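# Separate the yellow wire from the other wires

## Task

Put the yellow wire down on the table on its own, with a gap of at least one hand's width between it and each of the other wires. No wire may be left dangling over the table's edge, and the wires must not be yanked or squeezed hard against one another.

## Robot and tools

Robot: two arms, left_arm and right_arm, each ending in a five-finger hand (a left hand on left_arm, a right hand on right_arm). Bases in the scene frame: left_arm at (0, +0.252, +0.005) m, right_arm at (+0.026, -0.360, +0.002) m. A post stands behind the arms.

Scene frame: origin at table-top height, halfway between the nominal bases. +x points out over the table, +z up, and left_arm is on the +y side. Image left/right does not match these names. Reported end_effector_position (m) and end_effector_quat_wxyz use this frame and may be off by a few cm.

Hand point: a point fixed to the palm, about 5 cm in front of it and 15 cm from the wrist face. Its +z runs along the straightened fingers, +y comes out of the palm, and +x goes across the palm away from the thumb on the right hand, toward the thumb on the left hand. Fingertips sit 6 to 7 cm past the point along +z and 6 cm behind it along -y. A wrist bracket on the little-finger side can strike objects.

Row layout: every row is one flat list of 28 numbers, all in [-1, 1], covering both arms even if only one moves. Positions 1-14 are left_arm, 15-28 are right_arm. Each arm's block is: dx, dy, dz, rx, ry, rz, then little, ring, middle, index, thumb_bend, thumb_turn, force_limit, speed.

Pose numbers (dx..rz) are offsets, not poses. They count from that arm's Hand target at the start of the action or call, along the Hand target's own axes. Scale: 1.0 equals 0.6 m or 180 degrees. rx, ry, rz form a single rotation vector. Every row of an action is measured from that same start, so repeating an offset moves the hand further. Six zeros ask nothing new of that arm. The controller clips commanded orientation to within 40 degrees of the measured one. Hands often settle 1 to 3 cm (sometimes 5) short of target, usually low; a later execute_actions call re-requests the target, or you can send the leftover distance as an offset.

Hand numbers are absolute targets. Fingers and thumb_bend: +1 straight/open, -1 curled/closed. thumb_turn: +1 beside the palm, -1 across in front of it. force_limit: about 0 N at -1 up to 10 N at +1 (15 N for the two thumb motors). speed: near 0 at -1, full at +0.48 and above. There is no 'no change' value: to leave a hand alone, resend the eight hand numbers of the last row actually run for it; if none has run yet, send its hand_measured six values plus hand_force_limit and hand_speed. For gentle grasps close with speed at -0.94 or lower. With the thumb in front of the palm the hand grips things roughly 3.5 to 6.5 cm thick; thumb tip against index pad can pinch light items. To loosen, send targets more open than hand_measured; to squeeze harder, raise force_limit and send a target more closed than hand_measured.

Tools:
execute_actions(actions, cameras): actions is a list of actions; each action is a list of up to 15 rows, one per 1/30 s step; a short action keeps its last row until step 15. Images come only when actions is empty or cameras requests them.
move(target, speed, blend, blocking, cameras): target is one 28-number row or a list of up to 15 rows, all offsets from the same starting Hand targets (not chained). Each arm moves its hand point in a straight line; paths are capped at 10 s and avoid nothing. speed is m/s, 0.002 to 4.3, default 0.25 (turns up to twice that in rad/s), one value or one per target. blend is a corner-rounding distance in m (0 means stop at each target). blocking=false returns after about 0.5 s while the move continues. The result adds a 'move:' line, e.g. done, off_target, moving, held or fault, plus limits such as paced or held.
wait(seconds): 0 to 3600, sends nothing new; a running move continues.
stop(): brakes a running move.
zoom_image(camera, region): camera is cam_high, cam_left_wrist or cam_right_wrist; region [x0, y0, x1, y1] in pixels, at most 504 by 504, from the newest image.
show_instructions(): shows reference pages.
finished_scene(scene=1): ends the scene for good; the goal must hold without the robot.

Results: each arm's end_effector_position and quat, Hand target (base for next offsets), joint positions, velocities (may read 'within noise'), torques, and per-hand hand_measured, hand_stopped_by (moving, target, force, stalled, fault), hand_load_n (fingertip load, positive pushing open; a lost grip shows as load near 0), hand_force_limit, hand_speed. Cameras are 896x504.

Avoid: dropping the wire or releasing it while moving, leaving any wire over the edge, dragging wires hard into each other, hitting the table, post or other arm, fast strikes or hard presses, closing a hand on the other hand, and long stretched holds that overheat motors (MOTOR HOT / OVER-TEMPERATURE FAULT lines).

Each tool is called after "Request:" as name(argument=value, ...), one argument or row to a line, values as JSON.

Reference images:

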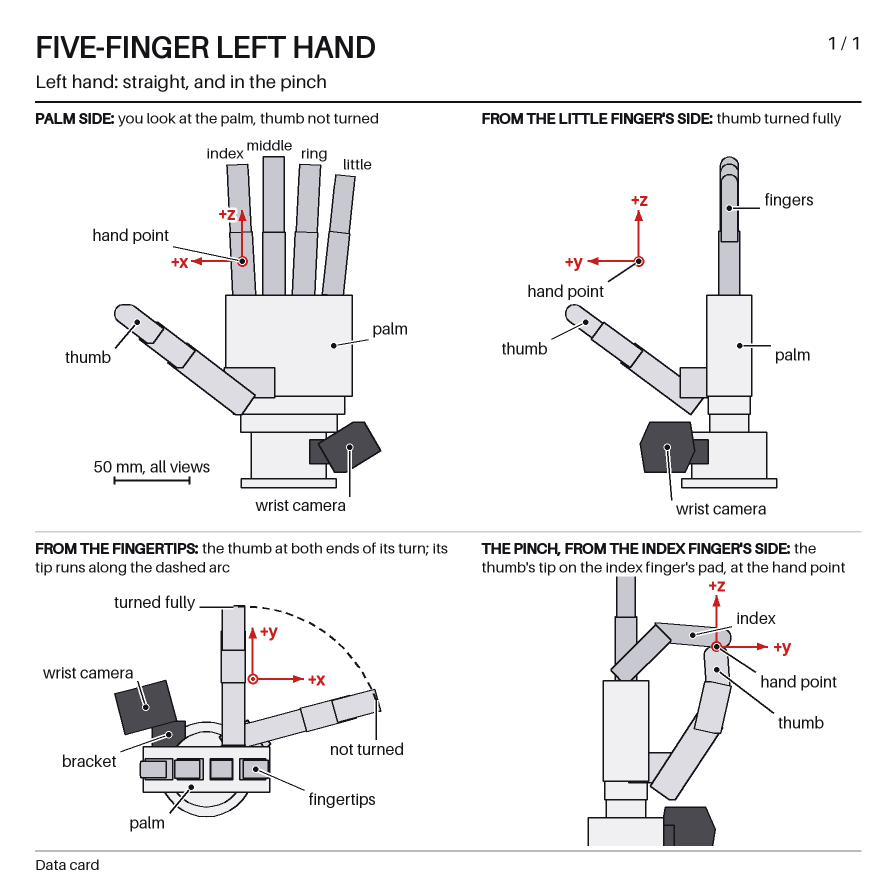

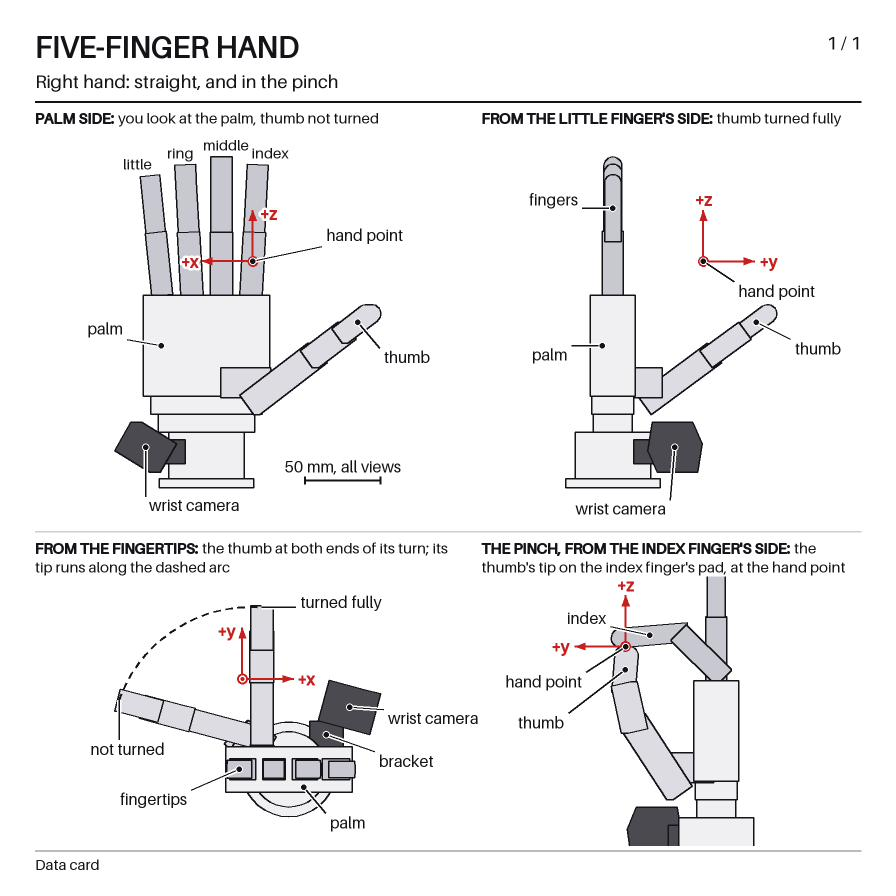

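## Session

Request:
execute_actions(
  actions=[],
  cameras=["all"],
)

Scene clock: 0.00 s.
left_arm: end_effector_position=(+0.6511, -0.0832, +0.3784) hand_measured=(+1.000, +1.000, +1.000, +1.000, +1.000, +1.000) hand_load_n=(-0.5, +0.0, +0.0, +0.0, +0.0, +0.0) hand_stopped_by=(target, target, target, target, target, target) hand_force_limit=0.00 hand_speed=-0.80 end_effector_quat_wxyz=(+0.410, +0.212, +0.880, -0.114) | right_arm: end_effector_position=(+0.0543, -0.6264, +0.2207) hand_measured=(+1.000, +1.000, +1.000, +1.000, +1.000, +1.000) hand_load_n=(+0.0, +0.0, +0.0, +0.0, +0.0, +0.0) hand_stopped_by=(target, target, target, target, target, target) hand_force_limit=0.00 hand_speed=-0.80 end_effector_quat_wxyz=(+0.001, +0.626, +0.780, +0.009)
Joint positions: left_arm=[-0.561 1.806 2.036 -0.924 -0.045 1.499] | right_arm=[-1.76 0.999 0.999 -1.586 -0.01 1.198]
Joint velocities: within noise
Joint torques (N m): no reading
Heat: left arm: hottest shoulder 38 °C; right arm: hottest waist 43 °C.
Hand target: left_arm +0.6524, -0.0840, +0.3992; +0.426, +0.210, +0.872, -0.119 | right_arm +0.0535, -0.6318, +0.2289; +0.006, +0.626, +0.780, -0.001

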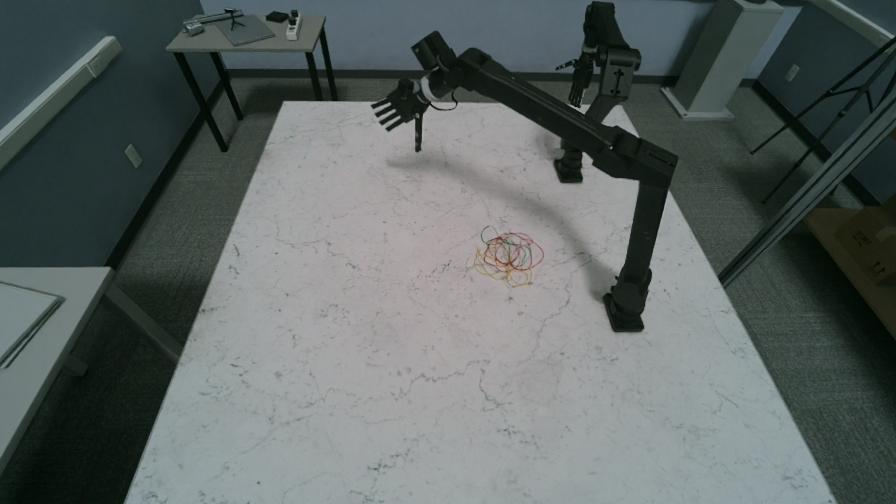

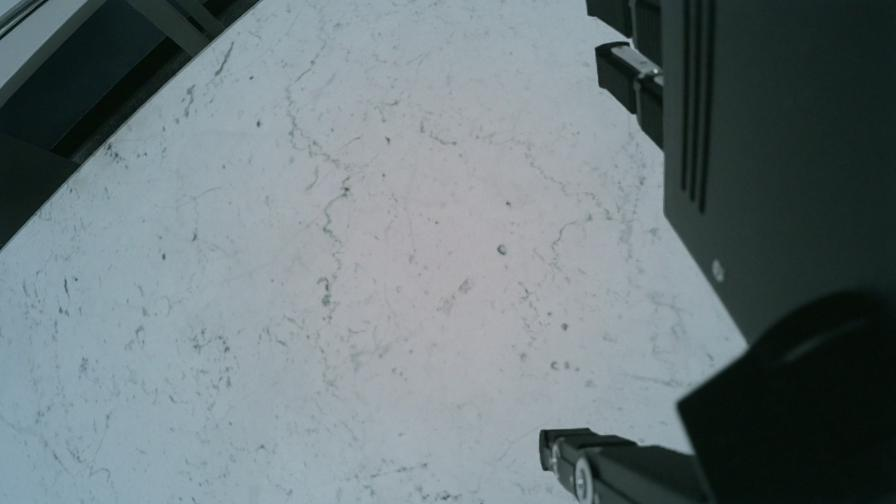

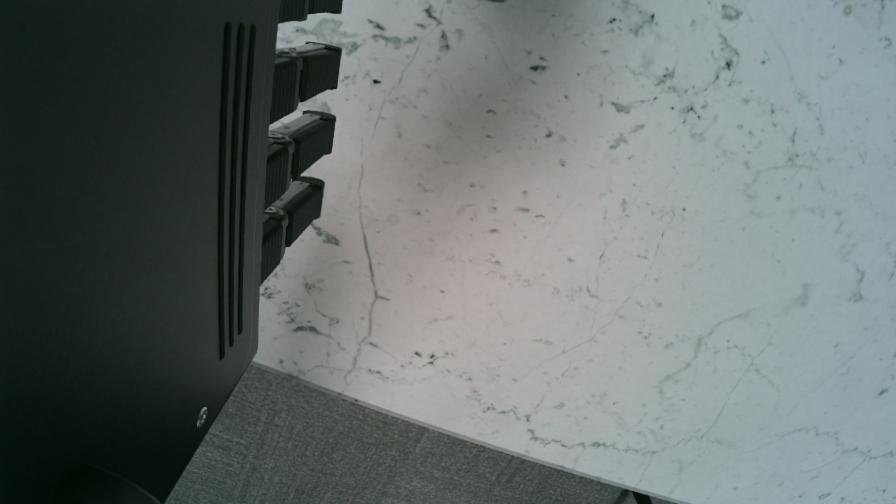

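Request:
zoom_image(
  camera="cam_high",
  region=[450, 210, 570, 300],
)

Scaled by 4.200 from the camera's image (finer frame: 1280x720).

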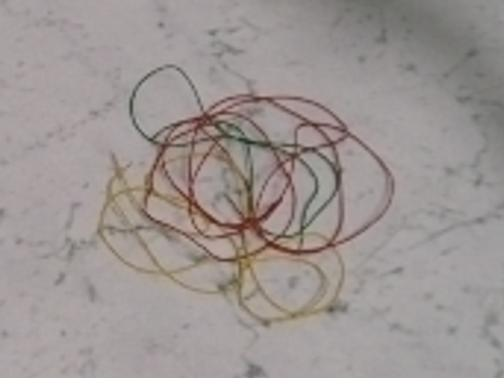

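Request:
move(
  target=[
    [0.528,-0.146,-0.4645,0,0,0,1,1,1,1,1,1,0,-0.8,0,0,0,0,0,0,1,1,1,1,1,1,0,-0.8],
  ],
  cameras=["all"],
)

Scene clock: 5.97 s.
left_arm: end_effector_position=(+0.2478, +0.0330, +0.3207) hand_measured=(+1.000, +1.000, +1.000, +1.000, +1.000, +1.000) hand_load_n=(+0.0, +0.0, +0.0, +0.0, +0.0, +0.0) hand_stopped_by=(target, target, target, target, target, target) hand_force_limit=0.00 hand_speed=-0.80 end_effector_quat_wxyz=(+0.429, +0.208, +0.871, -0.118) | right_arm: end_effector_position=(+0.0543, -0.6264, +0.2207) hand_measured=(+1.000, +1.000, +1.000, +1.000, +1.000, +1.000) hand_load_n=(+0.0, +0.0, +0.0, +0.0, -0.5, +0.0) hand_stopped_by=(target, target, target, target, target, target) hand_force_limit=0.00 hand_speed=-0.80 end_effector_quat_wxyz=(+0.001, +0.626, +0.780, +0.009)
Joint positions: left_arm=[-1.107 0.776 0.949 -0.92 -0.474 1.137] | right_arm=[-1.76 0.999 0.999 -1.586 -0.01 1.198]
Joint torques (N m): left_arm=[-2.67 -3.49 8.58 1.2 -0.29 -0.07] | right_arm=[2.49 -3.66 10.63 0.1 0.1 -0.01]
Heat: left arm: hottest shoulder 38 °C; right arm: hottest waist 43 °C.
Hand target: left_arm +0.2444, +0.0300, +0.3202; +0.426, +0.209, +0.872, -0.119 | right_arm +0.0535, -0.6318, +0.2289; +0.006, +0.626, +0.780, -0.001
Off the commanded pose: left_arm 0.005 m, 0 deg | right_arm 0.010 m, 1 deg.
move: done
cam_left_wrist: T_world_to_cam=[[-0.59572, -0.78222, -0.18233, 0.2306], [-0.74325, 0.62292, -0.24401, 0.22504], [0.30445, -0.00985, -0.95248, 0.34381]] pos_world=[0.19997, 0.04359, 0.42443]

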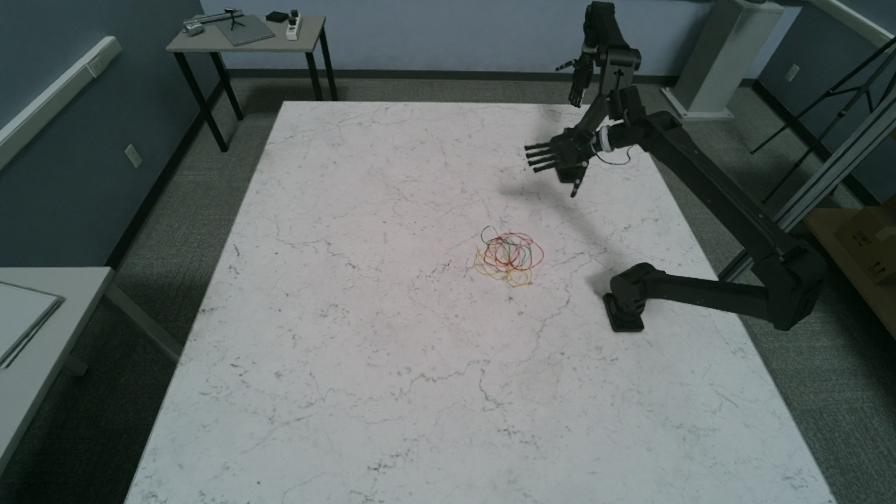

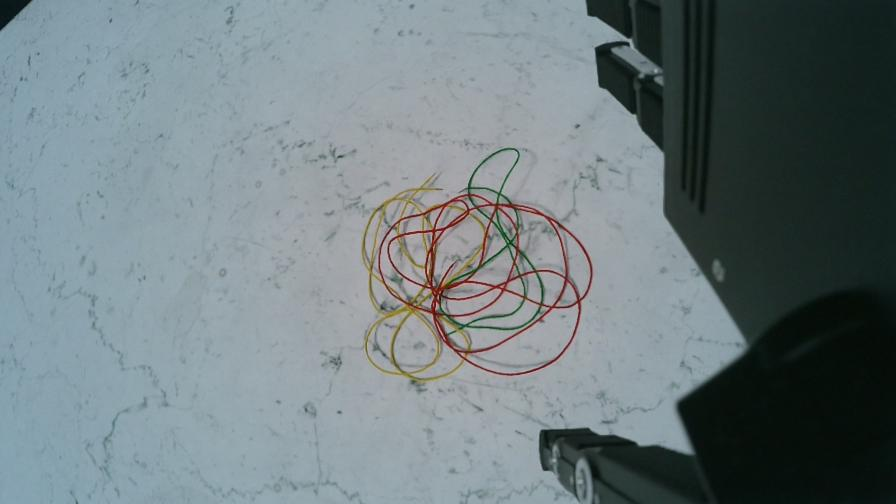

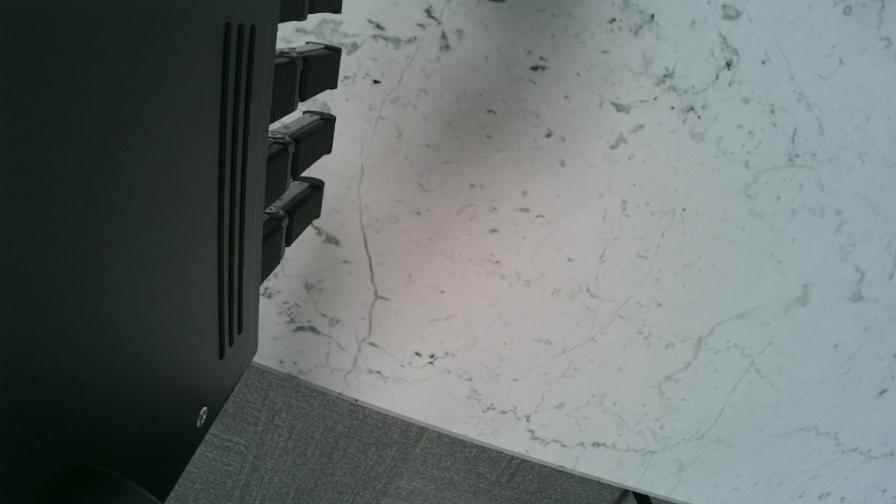

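Request:
zoom_image(
  camera="cam_left_wrist",
  region=[340, 130, 620, 400],
)

Request:
zoom_image(
  camera="cam_left_wrist",
  region=[350, 160, 480, 290],
)

Request:
zoom_image(
  camera="cam_left_wrist",
  region=[355, 260, 485, 390],
)

Scaled by 1.800 from the camera's image (finer frame: 1280x720).

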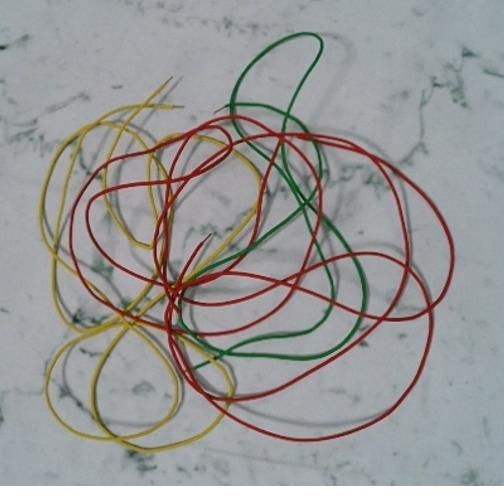

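Scaled by 3.877 from the camera's image (finer frame: 1280x720).

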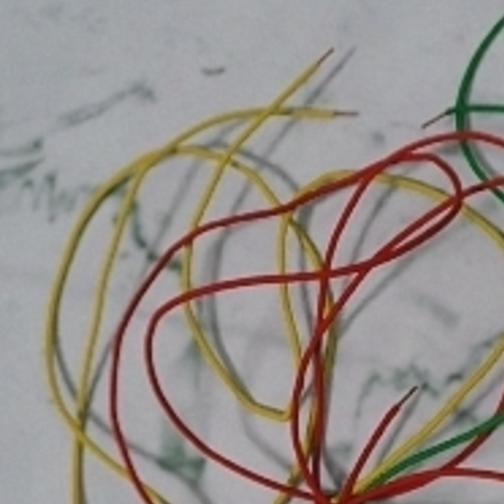

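Scaled by 3.877 from the camera's image (finer frame: 1280x720).

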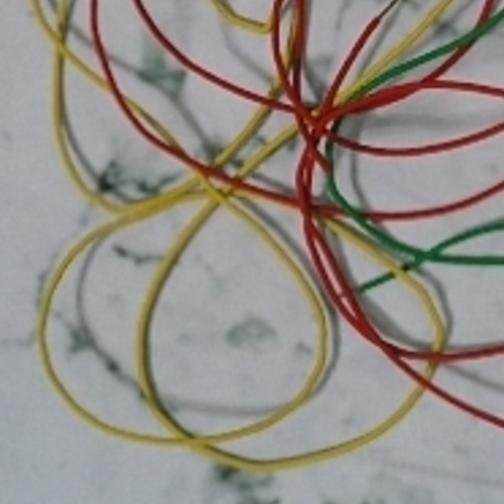

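Request:
move(
  target=[
    [0.143,0.0395,0.195,0,0,0,1,1,1,1,1,1,0,-0.8,0,0,0,0,0,0,1,1,1,1,1,1,0,-0.8],
  ],
  cameras=["all"],
  speed=0.1,
)

Scene clock: 10.40 s.
left_arm: end_effector_position=(+0.2831, +0.0282, +0.1765) hand_measured=(+1.000, +1.000, +1.000, +1.000, +1.000, +1.000) hand_load_n=(+0.0, +0.0, +0.0, +0.0, +0.0, +0.0) hand_stopped_by=(target, target, target, target, target, target) hand_force_limit=0.00 hand_speed=-0.80 end_effector_quat_wxyz=(+0.420, +0.213, +0.875, -0.119) | right_arm: end_effector_position=(+0.0543, -0.6264, +0.2207) hand_measured=(+1.000, +1.000, +1.000, +1.000, +1.000, +1.000) hand_load_n=(+0.0, +0.0, +0.0, +0.0, +0.0, -0.5) hand_stopped_by=(target, target, target, target, target, target) hand_force_limit=0.00 hand_speed=-0.80 end_effector_quat_wxyz=(+0.001, +0.626, +0.780, +0.009)
Joint positions: left_arm=[-0.979 0.863 0.611 -0.473 -0.364 1.228] | right_arm=[-1.76 0.999 0.999 -1.586 -0.01 1.198]
Joint torques (N m): left_arm=[0.26 -3.84 8.76 2.24 -0.02 0.21] | right_arm=[2.2 -3.37 10.71 0.16 0.12 -0.01]
Heat: left arm: hottest shoulder 38 °C; right arm: hottest waist 43 °C.
Hand target: left_arm +0.2895, +0.0282, +0.1802; +0.426, +0.209, +0.872, -0.119 | right_arm +0.0535, -0.6318, +0.2289; +0.006, +0.626, +0.780, -0.001
Off the commanded pose: left_arm 0.007 m, 1 deg | right_arm 0.010 m, 1 deg.
move: done
cam_left_wrist: T_world_to_cam=[[-0.60644, -0.77529, -0.17653, 0.22335], [-0.74158, 0.63158, -0.2262, 0.21523], [0.28686, -0.00626, -0.95795, 0.20149]] pos_world=[0.23725, 0.03849, 0.28113]

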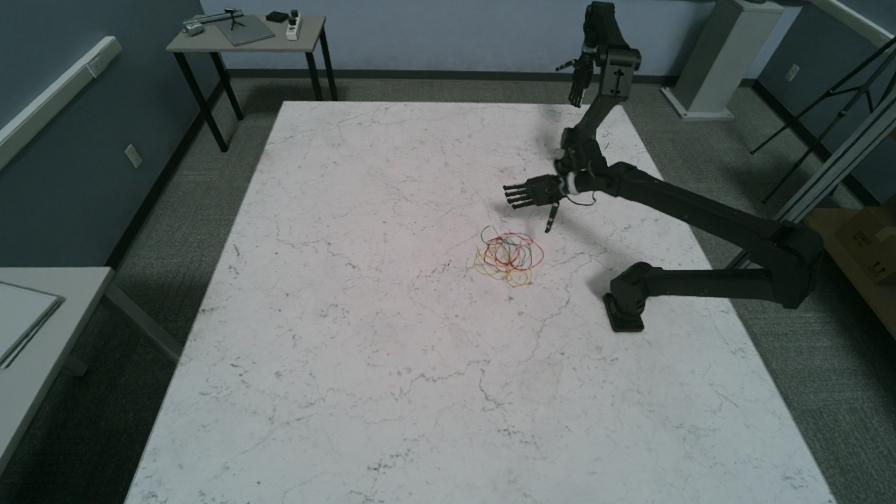

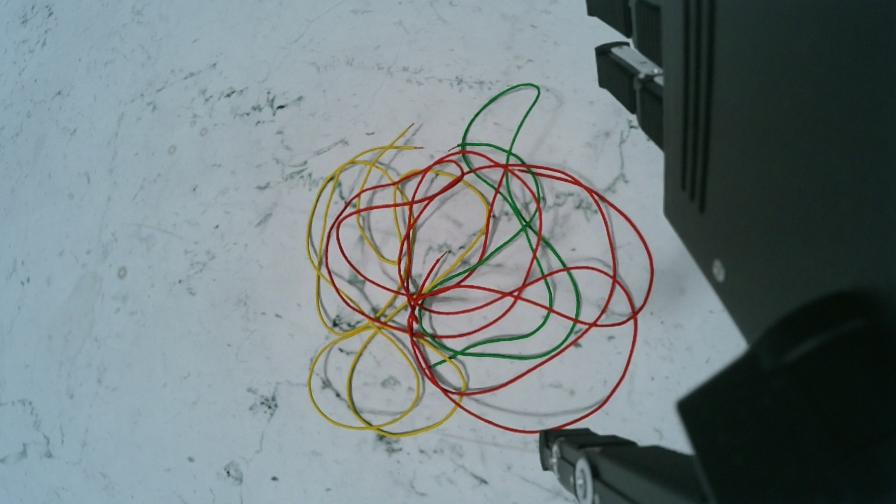

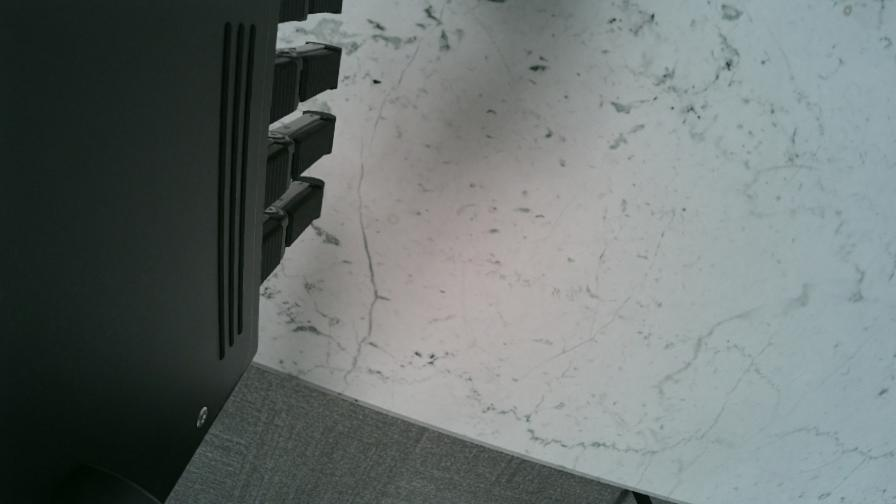

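Request:
zoom_image(
  camera="cam_left_wrist",
  region=[295, 110, 515, 330],
)

Request:
zoom_image(
  camera="cam_left_wrist",
  region=[370, 110, 500, 240],
)

Request:
zoom_image(
  camera="cam_left_wrist",
  region=[360, 220, 490, 350],
)

Request:
zoom_image(
  camera="cam_left_wrist",
  region=[300, 110, 430, 240],
)

Request:
zoom_image(
  camera="cam_left_wrist",
  region=[300, 230, 430, 360],
)

Request:
zoom_image(
  camera="cam_left_wrist",
  region=[300, 300, 480, 450],
)

Scaled by 2.291 from the camera's image (finer frame: 1280x720).

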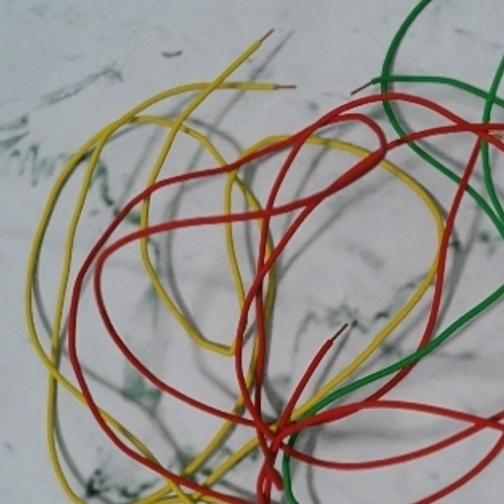

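Scaled by 3.877 from the camera's image (finer frame: 1280x720).

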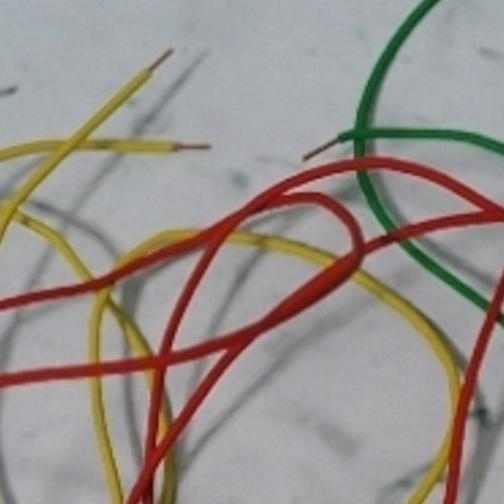

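Scaled by 3.877 from the camera's image (finer frame: 1280x720).

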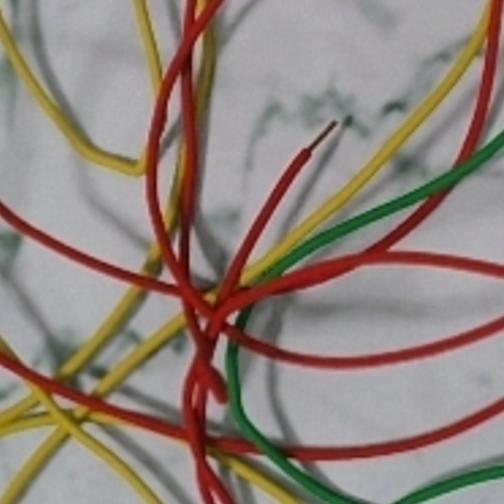

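Scaled by 3.877 from the camera's image (finer frame: 1280x720).

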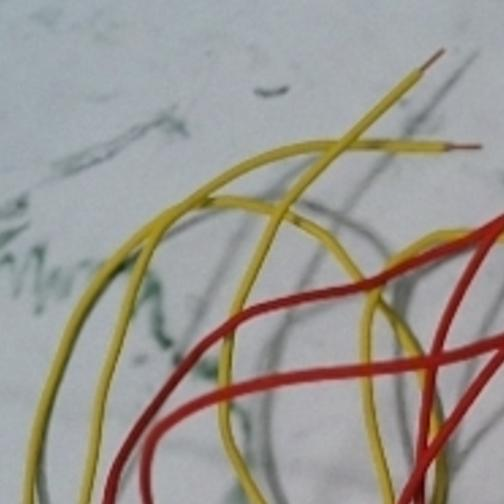

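Scaled by 3.877 from the camera's image (finer frame: 1280x720).

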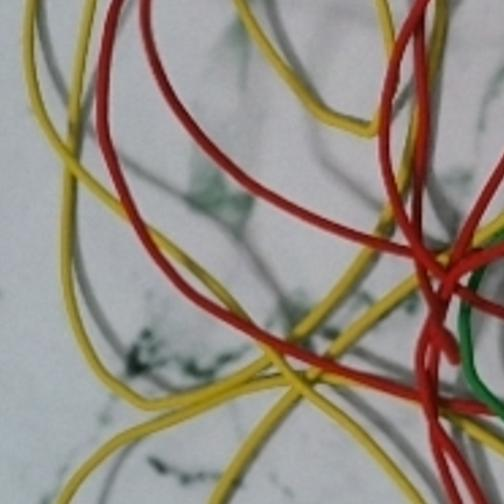

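Scaled by 2.800 from the camera's image (finer frame: 1280x720).

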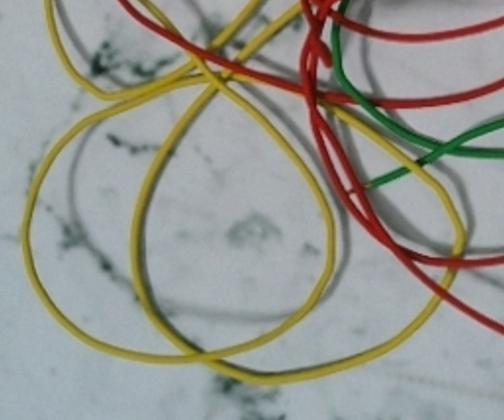

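Request:
zoom_image(
  camera="cam_left_wrist",
  region=[460, 170, 510, 220],
)

Request:
zoom_image(
  camera="cam_left_wrist",
  region=[460, 200, 510, 250],
)

Request:
zoom_image(
  camera="cam_left_wrist",
  region=[390, 270, 450, 330],
)

Request:
zoom_image(
  camera="cam_left_wrist",
  region=[400, 320, 470, 390],
)

Request:
zoom_image(
  camera="cam_left_wrist",
  region=[380, 160, 430, 210],
)

Request:
zoom_image(
  camera="cam_left_wrist",
  region=[350, 290, 420, 360],
)

Scaled by 10.080 from the camera's image (finer frame: 1280x720).

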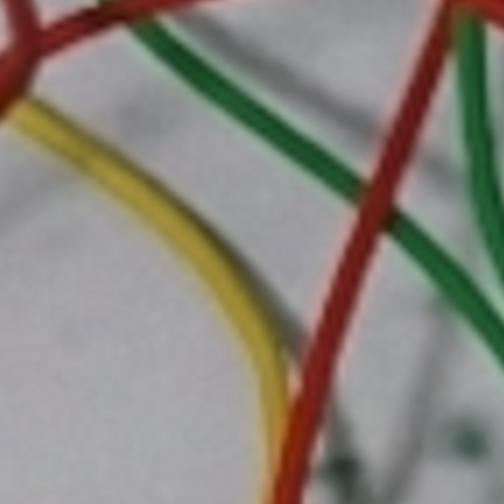

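Scaled by 10.080 from the camera's image (finer frame: 1280x720).

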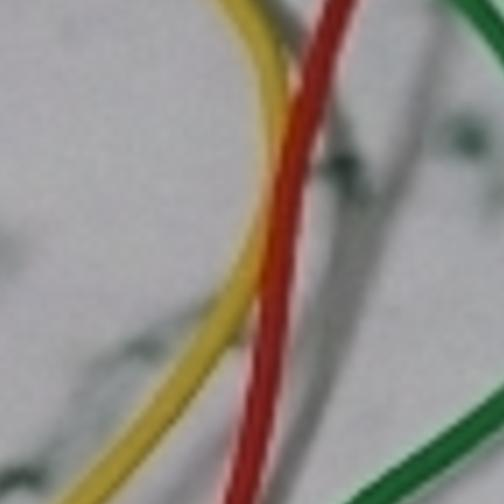

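Scaled by 8.400 from the camera's image (finer frame: 1280x720).

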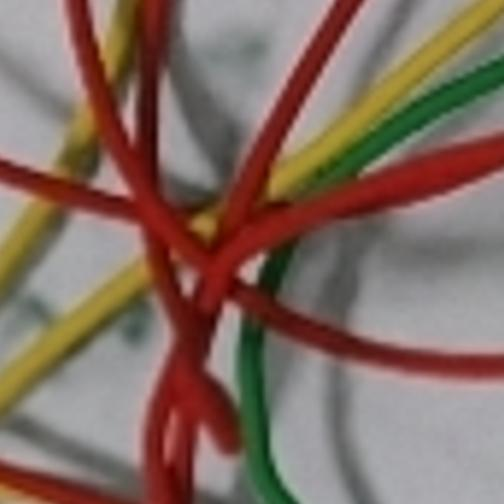

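Scaled by 7.200 from the camera's image (finer frame: 1280x720).

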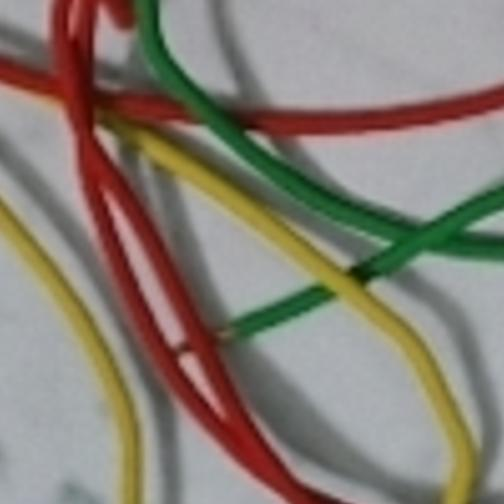

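Scaled by 10.080 from the camera's image (finer frame: 1280x720).

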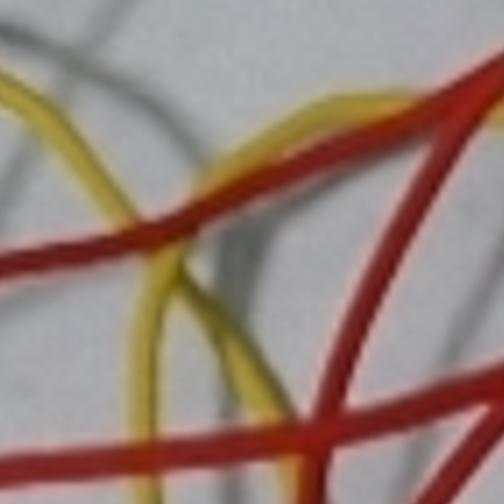

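Scaled by 7.200 from the camera's image (finer frame: 1280x720).

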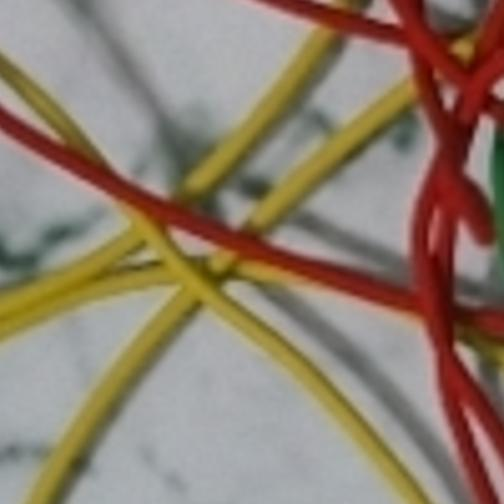

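Request:
zoom_image(
  camera="cam_left_wrist",
  region=[355, 305, 390, 340],
)

Request:
zoom_image(
  camera="cam_left_wrist",
  region=[395, 280, 430, 315],
)

Request:
zoom_image(
  camera="cam_left_wrist",
  region=[340, 175, 380, 215],
)

Request:
zoom_image(
  camera="cam_left_wrist",
  region=[320, 260, 360, 300],
)

Request:
zoom_image(
  camera="cam_left_wrist",
  region=[400, 310, 450, 360],
)

Request:
zoom_image(
  camera="cam_left_wrist",
  region=[430, 360, 480, 410],
)

Request:
zoom_image(
  camera="cam_left_wrist",
  region=[385, 200, 435, 250],
)

Request:
zoom_image(
  camera="cam_left_wrist",
  region=[385, 240, 435, 290],
)

Scaled by 14.400 from the camera's image (finer frame: 1280x720).

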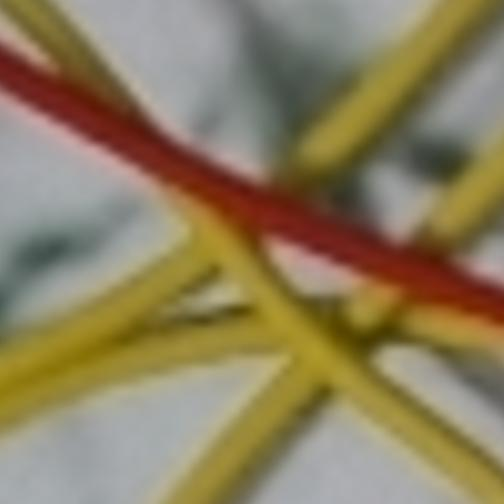

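Scaled by 14.400 from the camera's image (finer frame: 1280x720).

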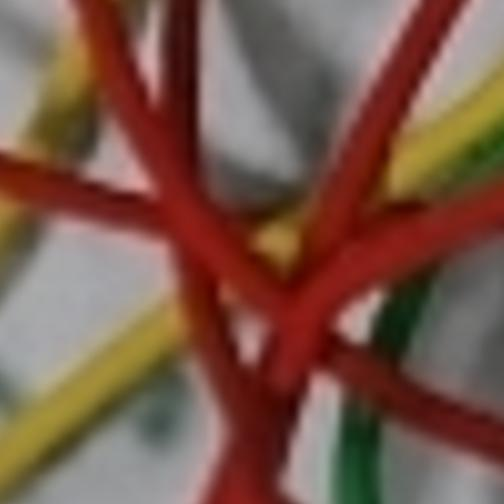

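Scaled by 12.600 from the camera's image (finer frame: 1280x720).

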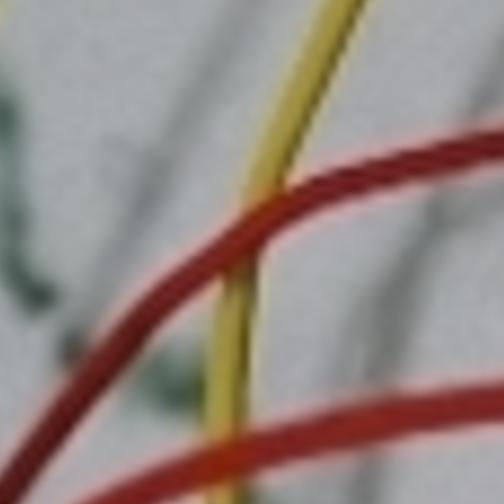

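Scaled by 12.600 from the camera's image (finer frame: 1280x720).

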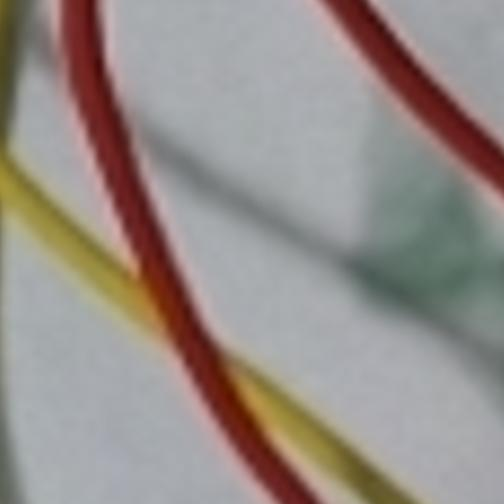

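Scaled by 10.080 from the camera's image (finer frame: 1280x720).

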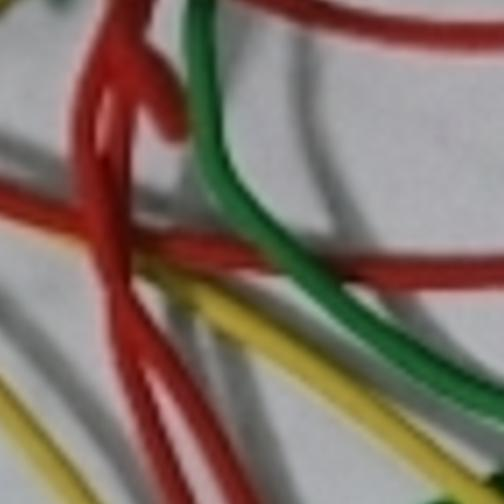

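Scaled by 10.080 from the camera's image (finer frame: 1280x720).

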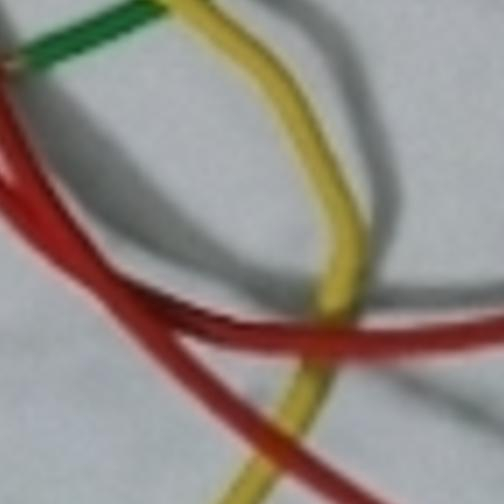

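Scaled by 10.080 from the camera's image (finer frame: 1280x720).

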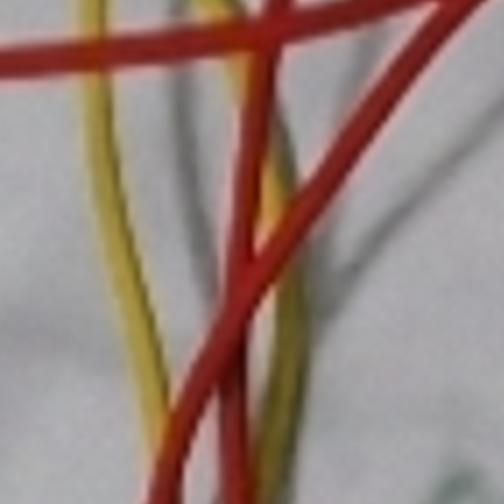

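Scaled by 10.080 from the camera's image (finer frame: 1280x720).

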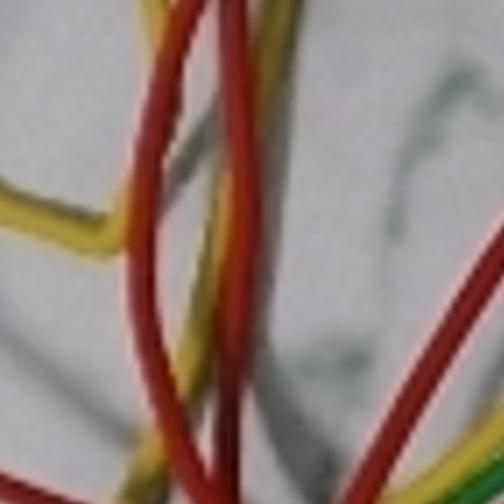

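Request:
zoom_image(
  camera="cam_left_wrist",
  region=[540, 140, 680, 280],
)

Request:
zoom_image(
  camera="cam_left_wrist",
  region=[540, 240, 680, 380],
)

Request:
zoom_image(
  camera="cam_left_wrist",
  region=[400, 240, 600, 440],
)

Request:
zoom_image(
  camera="cam_left_wrist",
  region=[430, 80, 560, 210],
)

Scaled by 3.600 from the camera's image (finer frame: 1280x720).

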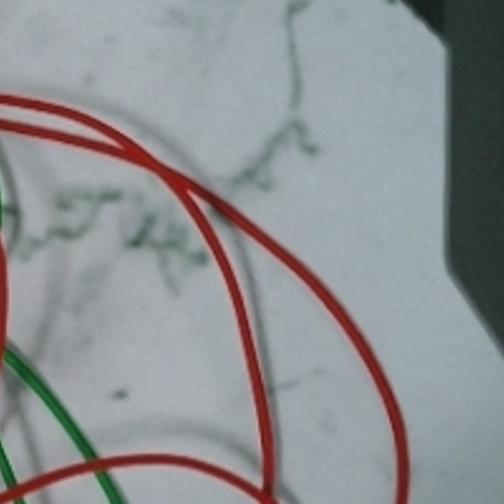

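Scaled by 3.600 from the camera's image (finer frame: 1280x720).

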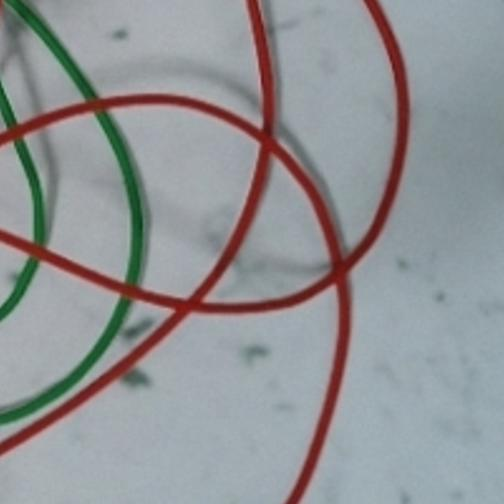

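Scaled by 2.520 from the camera's image (finer frame: 1280x720).

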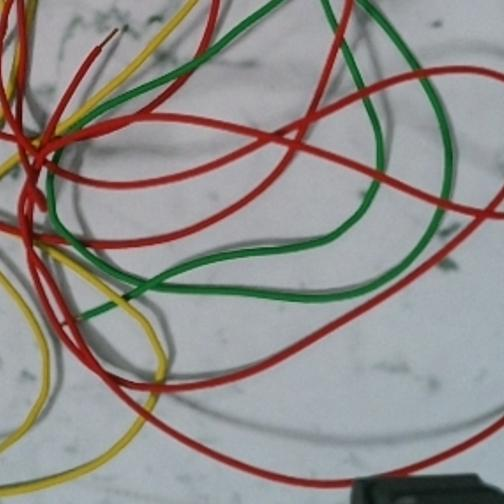

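Scaled by 3.877 from the camera's image (finer frame: 1280x720).

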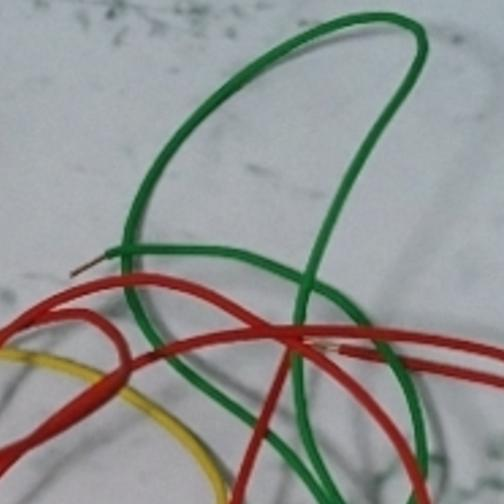

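Request:
move(
  target=[
    [-0.115,0.1287,-0.130,0,0,0,1,1,1,1,1,1,0,-0.8,0.0924,0.442,-0.0833,0,0,-0.367,1,1,1,1,1,1,0,-0.8],
    [0.029,0.3228,-0.0687,0.057,0.0811,-0.4116,1,1,1,1,1,1,0,-0.8,0.0924,0.442,-0.0833,0,0,-0.367,1,1,1,1,1,1,0,-0.8],
  ],
  cameras=["all"],
  speed=0.25,
)

Scene clock: 33.53 s.
left_arm: end_effector_position=(+0.3280, +0.2142, +0.1657) hand_measured=(+1.000, +1.000, +1.000, +1.000, +1.000, +1.000) hand_load_n=(+0.0, +0.0, +0.0, +0.0, +0.0, +0.0) hand_stopped_by=(target, target, target, target, target, target) hand_force_limit=0.00 hand_speed=-0.80 end_effector_quat_wxyz=(+0.126, -0.308, +0.857, -0.394) | right_arm: end_effector_position=(+0.2942, -0.5148, +0.2663) hand_measured=(+1.000, +1.000, +1.000, +1.000, +1.000, +1.000) hand_load_n=(+0.0, +0.0, +0.0, +0.0, +0.0, +0.0) hand_stopped_by=(target, target, target, target, target, target) hand_force_limit=0.00 hand_speed=-0.80 end_effector_quat_wxyz=(-0.005, +0.107, +0.994, +0.005)
Joint positions: left_arm=[0.235 1.056 0.808 -0.882 0.756 0.933] | right_arm=[-0.779 1.149 1.223 -1.658 -0.002 1.042]
Joint torques (N m): left_arm=[-0.21 -5.95 11.6 0.8 0.68 -0.07] | right_arm=[2.67 -5.36 12.6 -0.16 0.23 -0.11]
Heat: left arm: hottest elbow 39 °C; right arm: hottest waist 42 °C.
Hand target: left_arm +0.3417, +0.2200, +0.1856; +0.143, -0.309, +0.852, -0.397 | right_arm +0.2999, -0.5198, +0.2802; +0.005, +0.100, +0.995, -0.004
Off the commanded pose: left_arm 0.025 m, 2 deg | right_arm 0.016 m, 2 deg.
move: off_target (left_arm, right_arm)
cam_left_wrist: T_world_to_cam=[[0.20284, -0.64549, 0.73634, -0.05156], [-0.96556, -0.00673, 0.26009, 0.25823], [-0.16293, -0.76374, -0.62462, 0.43389]] pos_world=[0.33049, 0.29984, 0.24182]
cam_right_wrist: T_world_to_cam=[[-0.01954, 0.99979, -0.00587, 0.52587], [0.91172, 0.02023, 0.41032, -0.35099], [0.41035, 0.00267, -0.91192, 0.23994]] pos_world=[0.23182, -0.51929, 0.3659]

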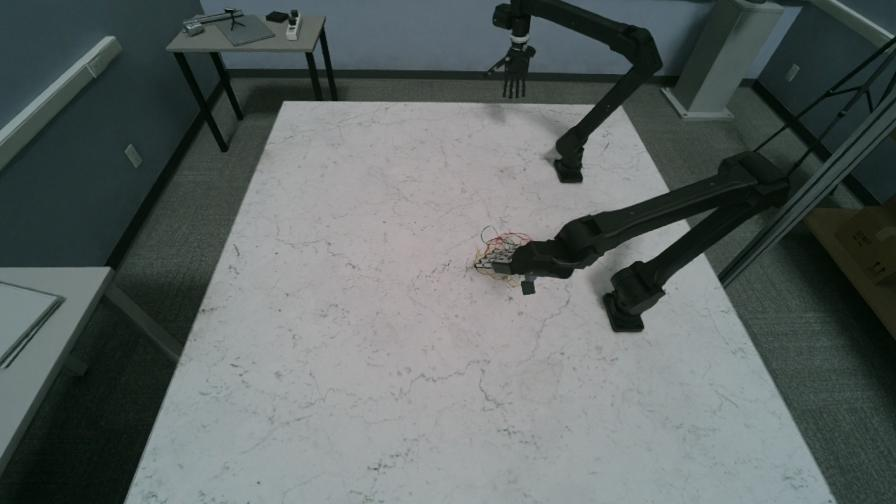

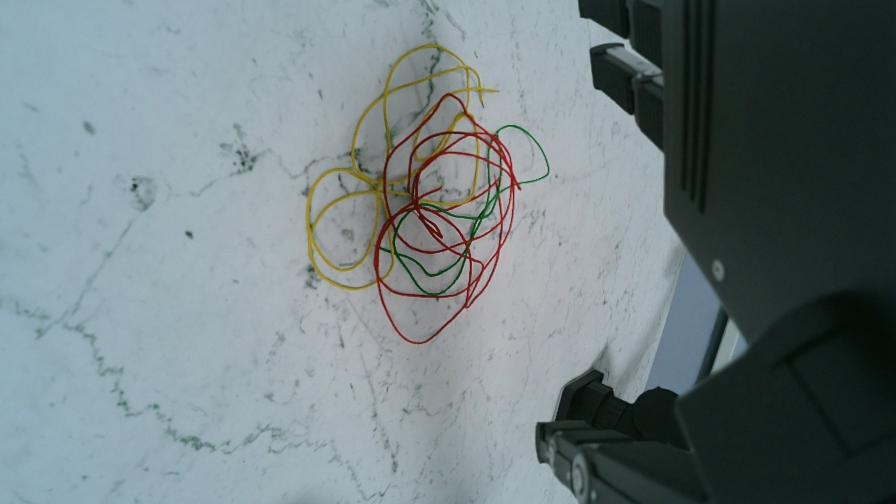

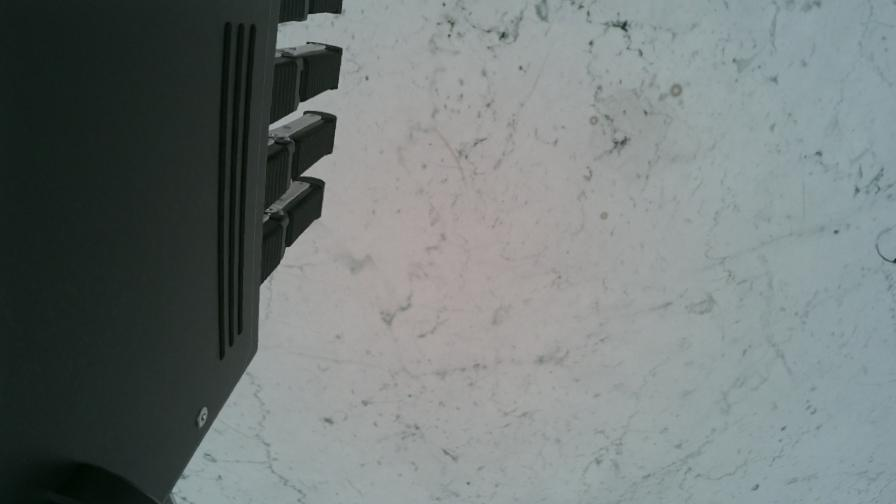

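Request:
zoom_image(
  camera="cam_left_wrist",
  region=[300, 30, 560, 350],
)

Request:
zoom_image(
  camera="cam_left_wrist",
  region=[370, 140, 480, 250],
)

Request:
zoom_image(
  camera="cam_left_wrist",
  region=[370, 230, 500, 350],
)

Request:
zoom_image(
  camera="cam_left_wrist",
  region=[410, 60, 560, 210],
)

Scaled by 1.575 from the camera's image (finer frame: 1280x720).

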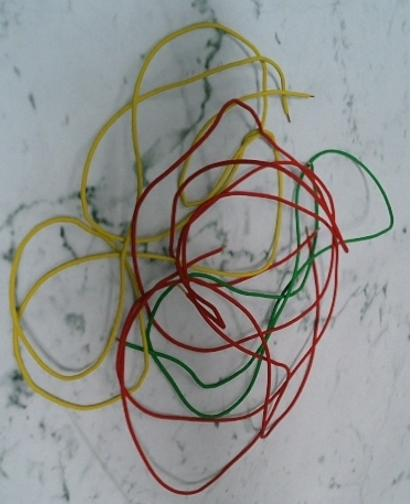

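Scaled by 4.582 from the camera's image (finer frame: 1280x720).

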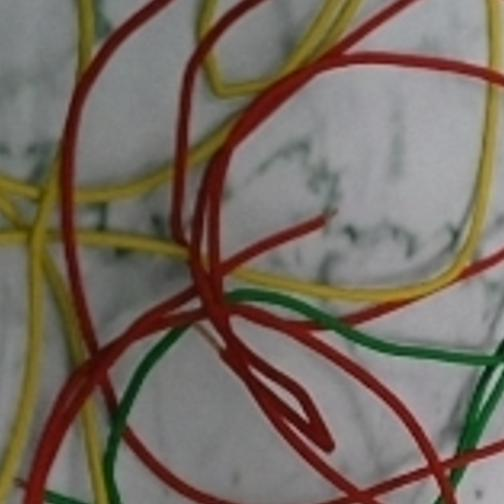

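Scaled by 3.877 from the camera's image (finer frame: 1280x720).

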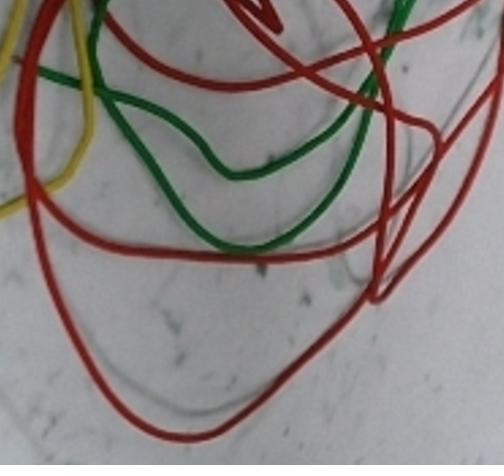

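Scaled by 3.360 from the camera's image (finer frame: 1280x720).

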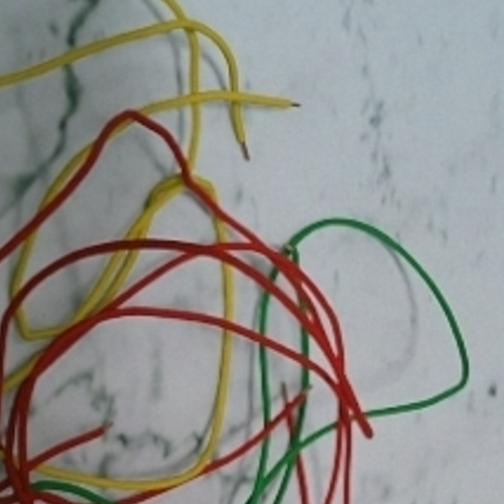

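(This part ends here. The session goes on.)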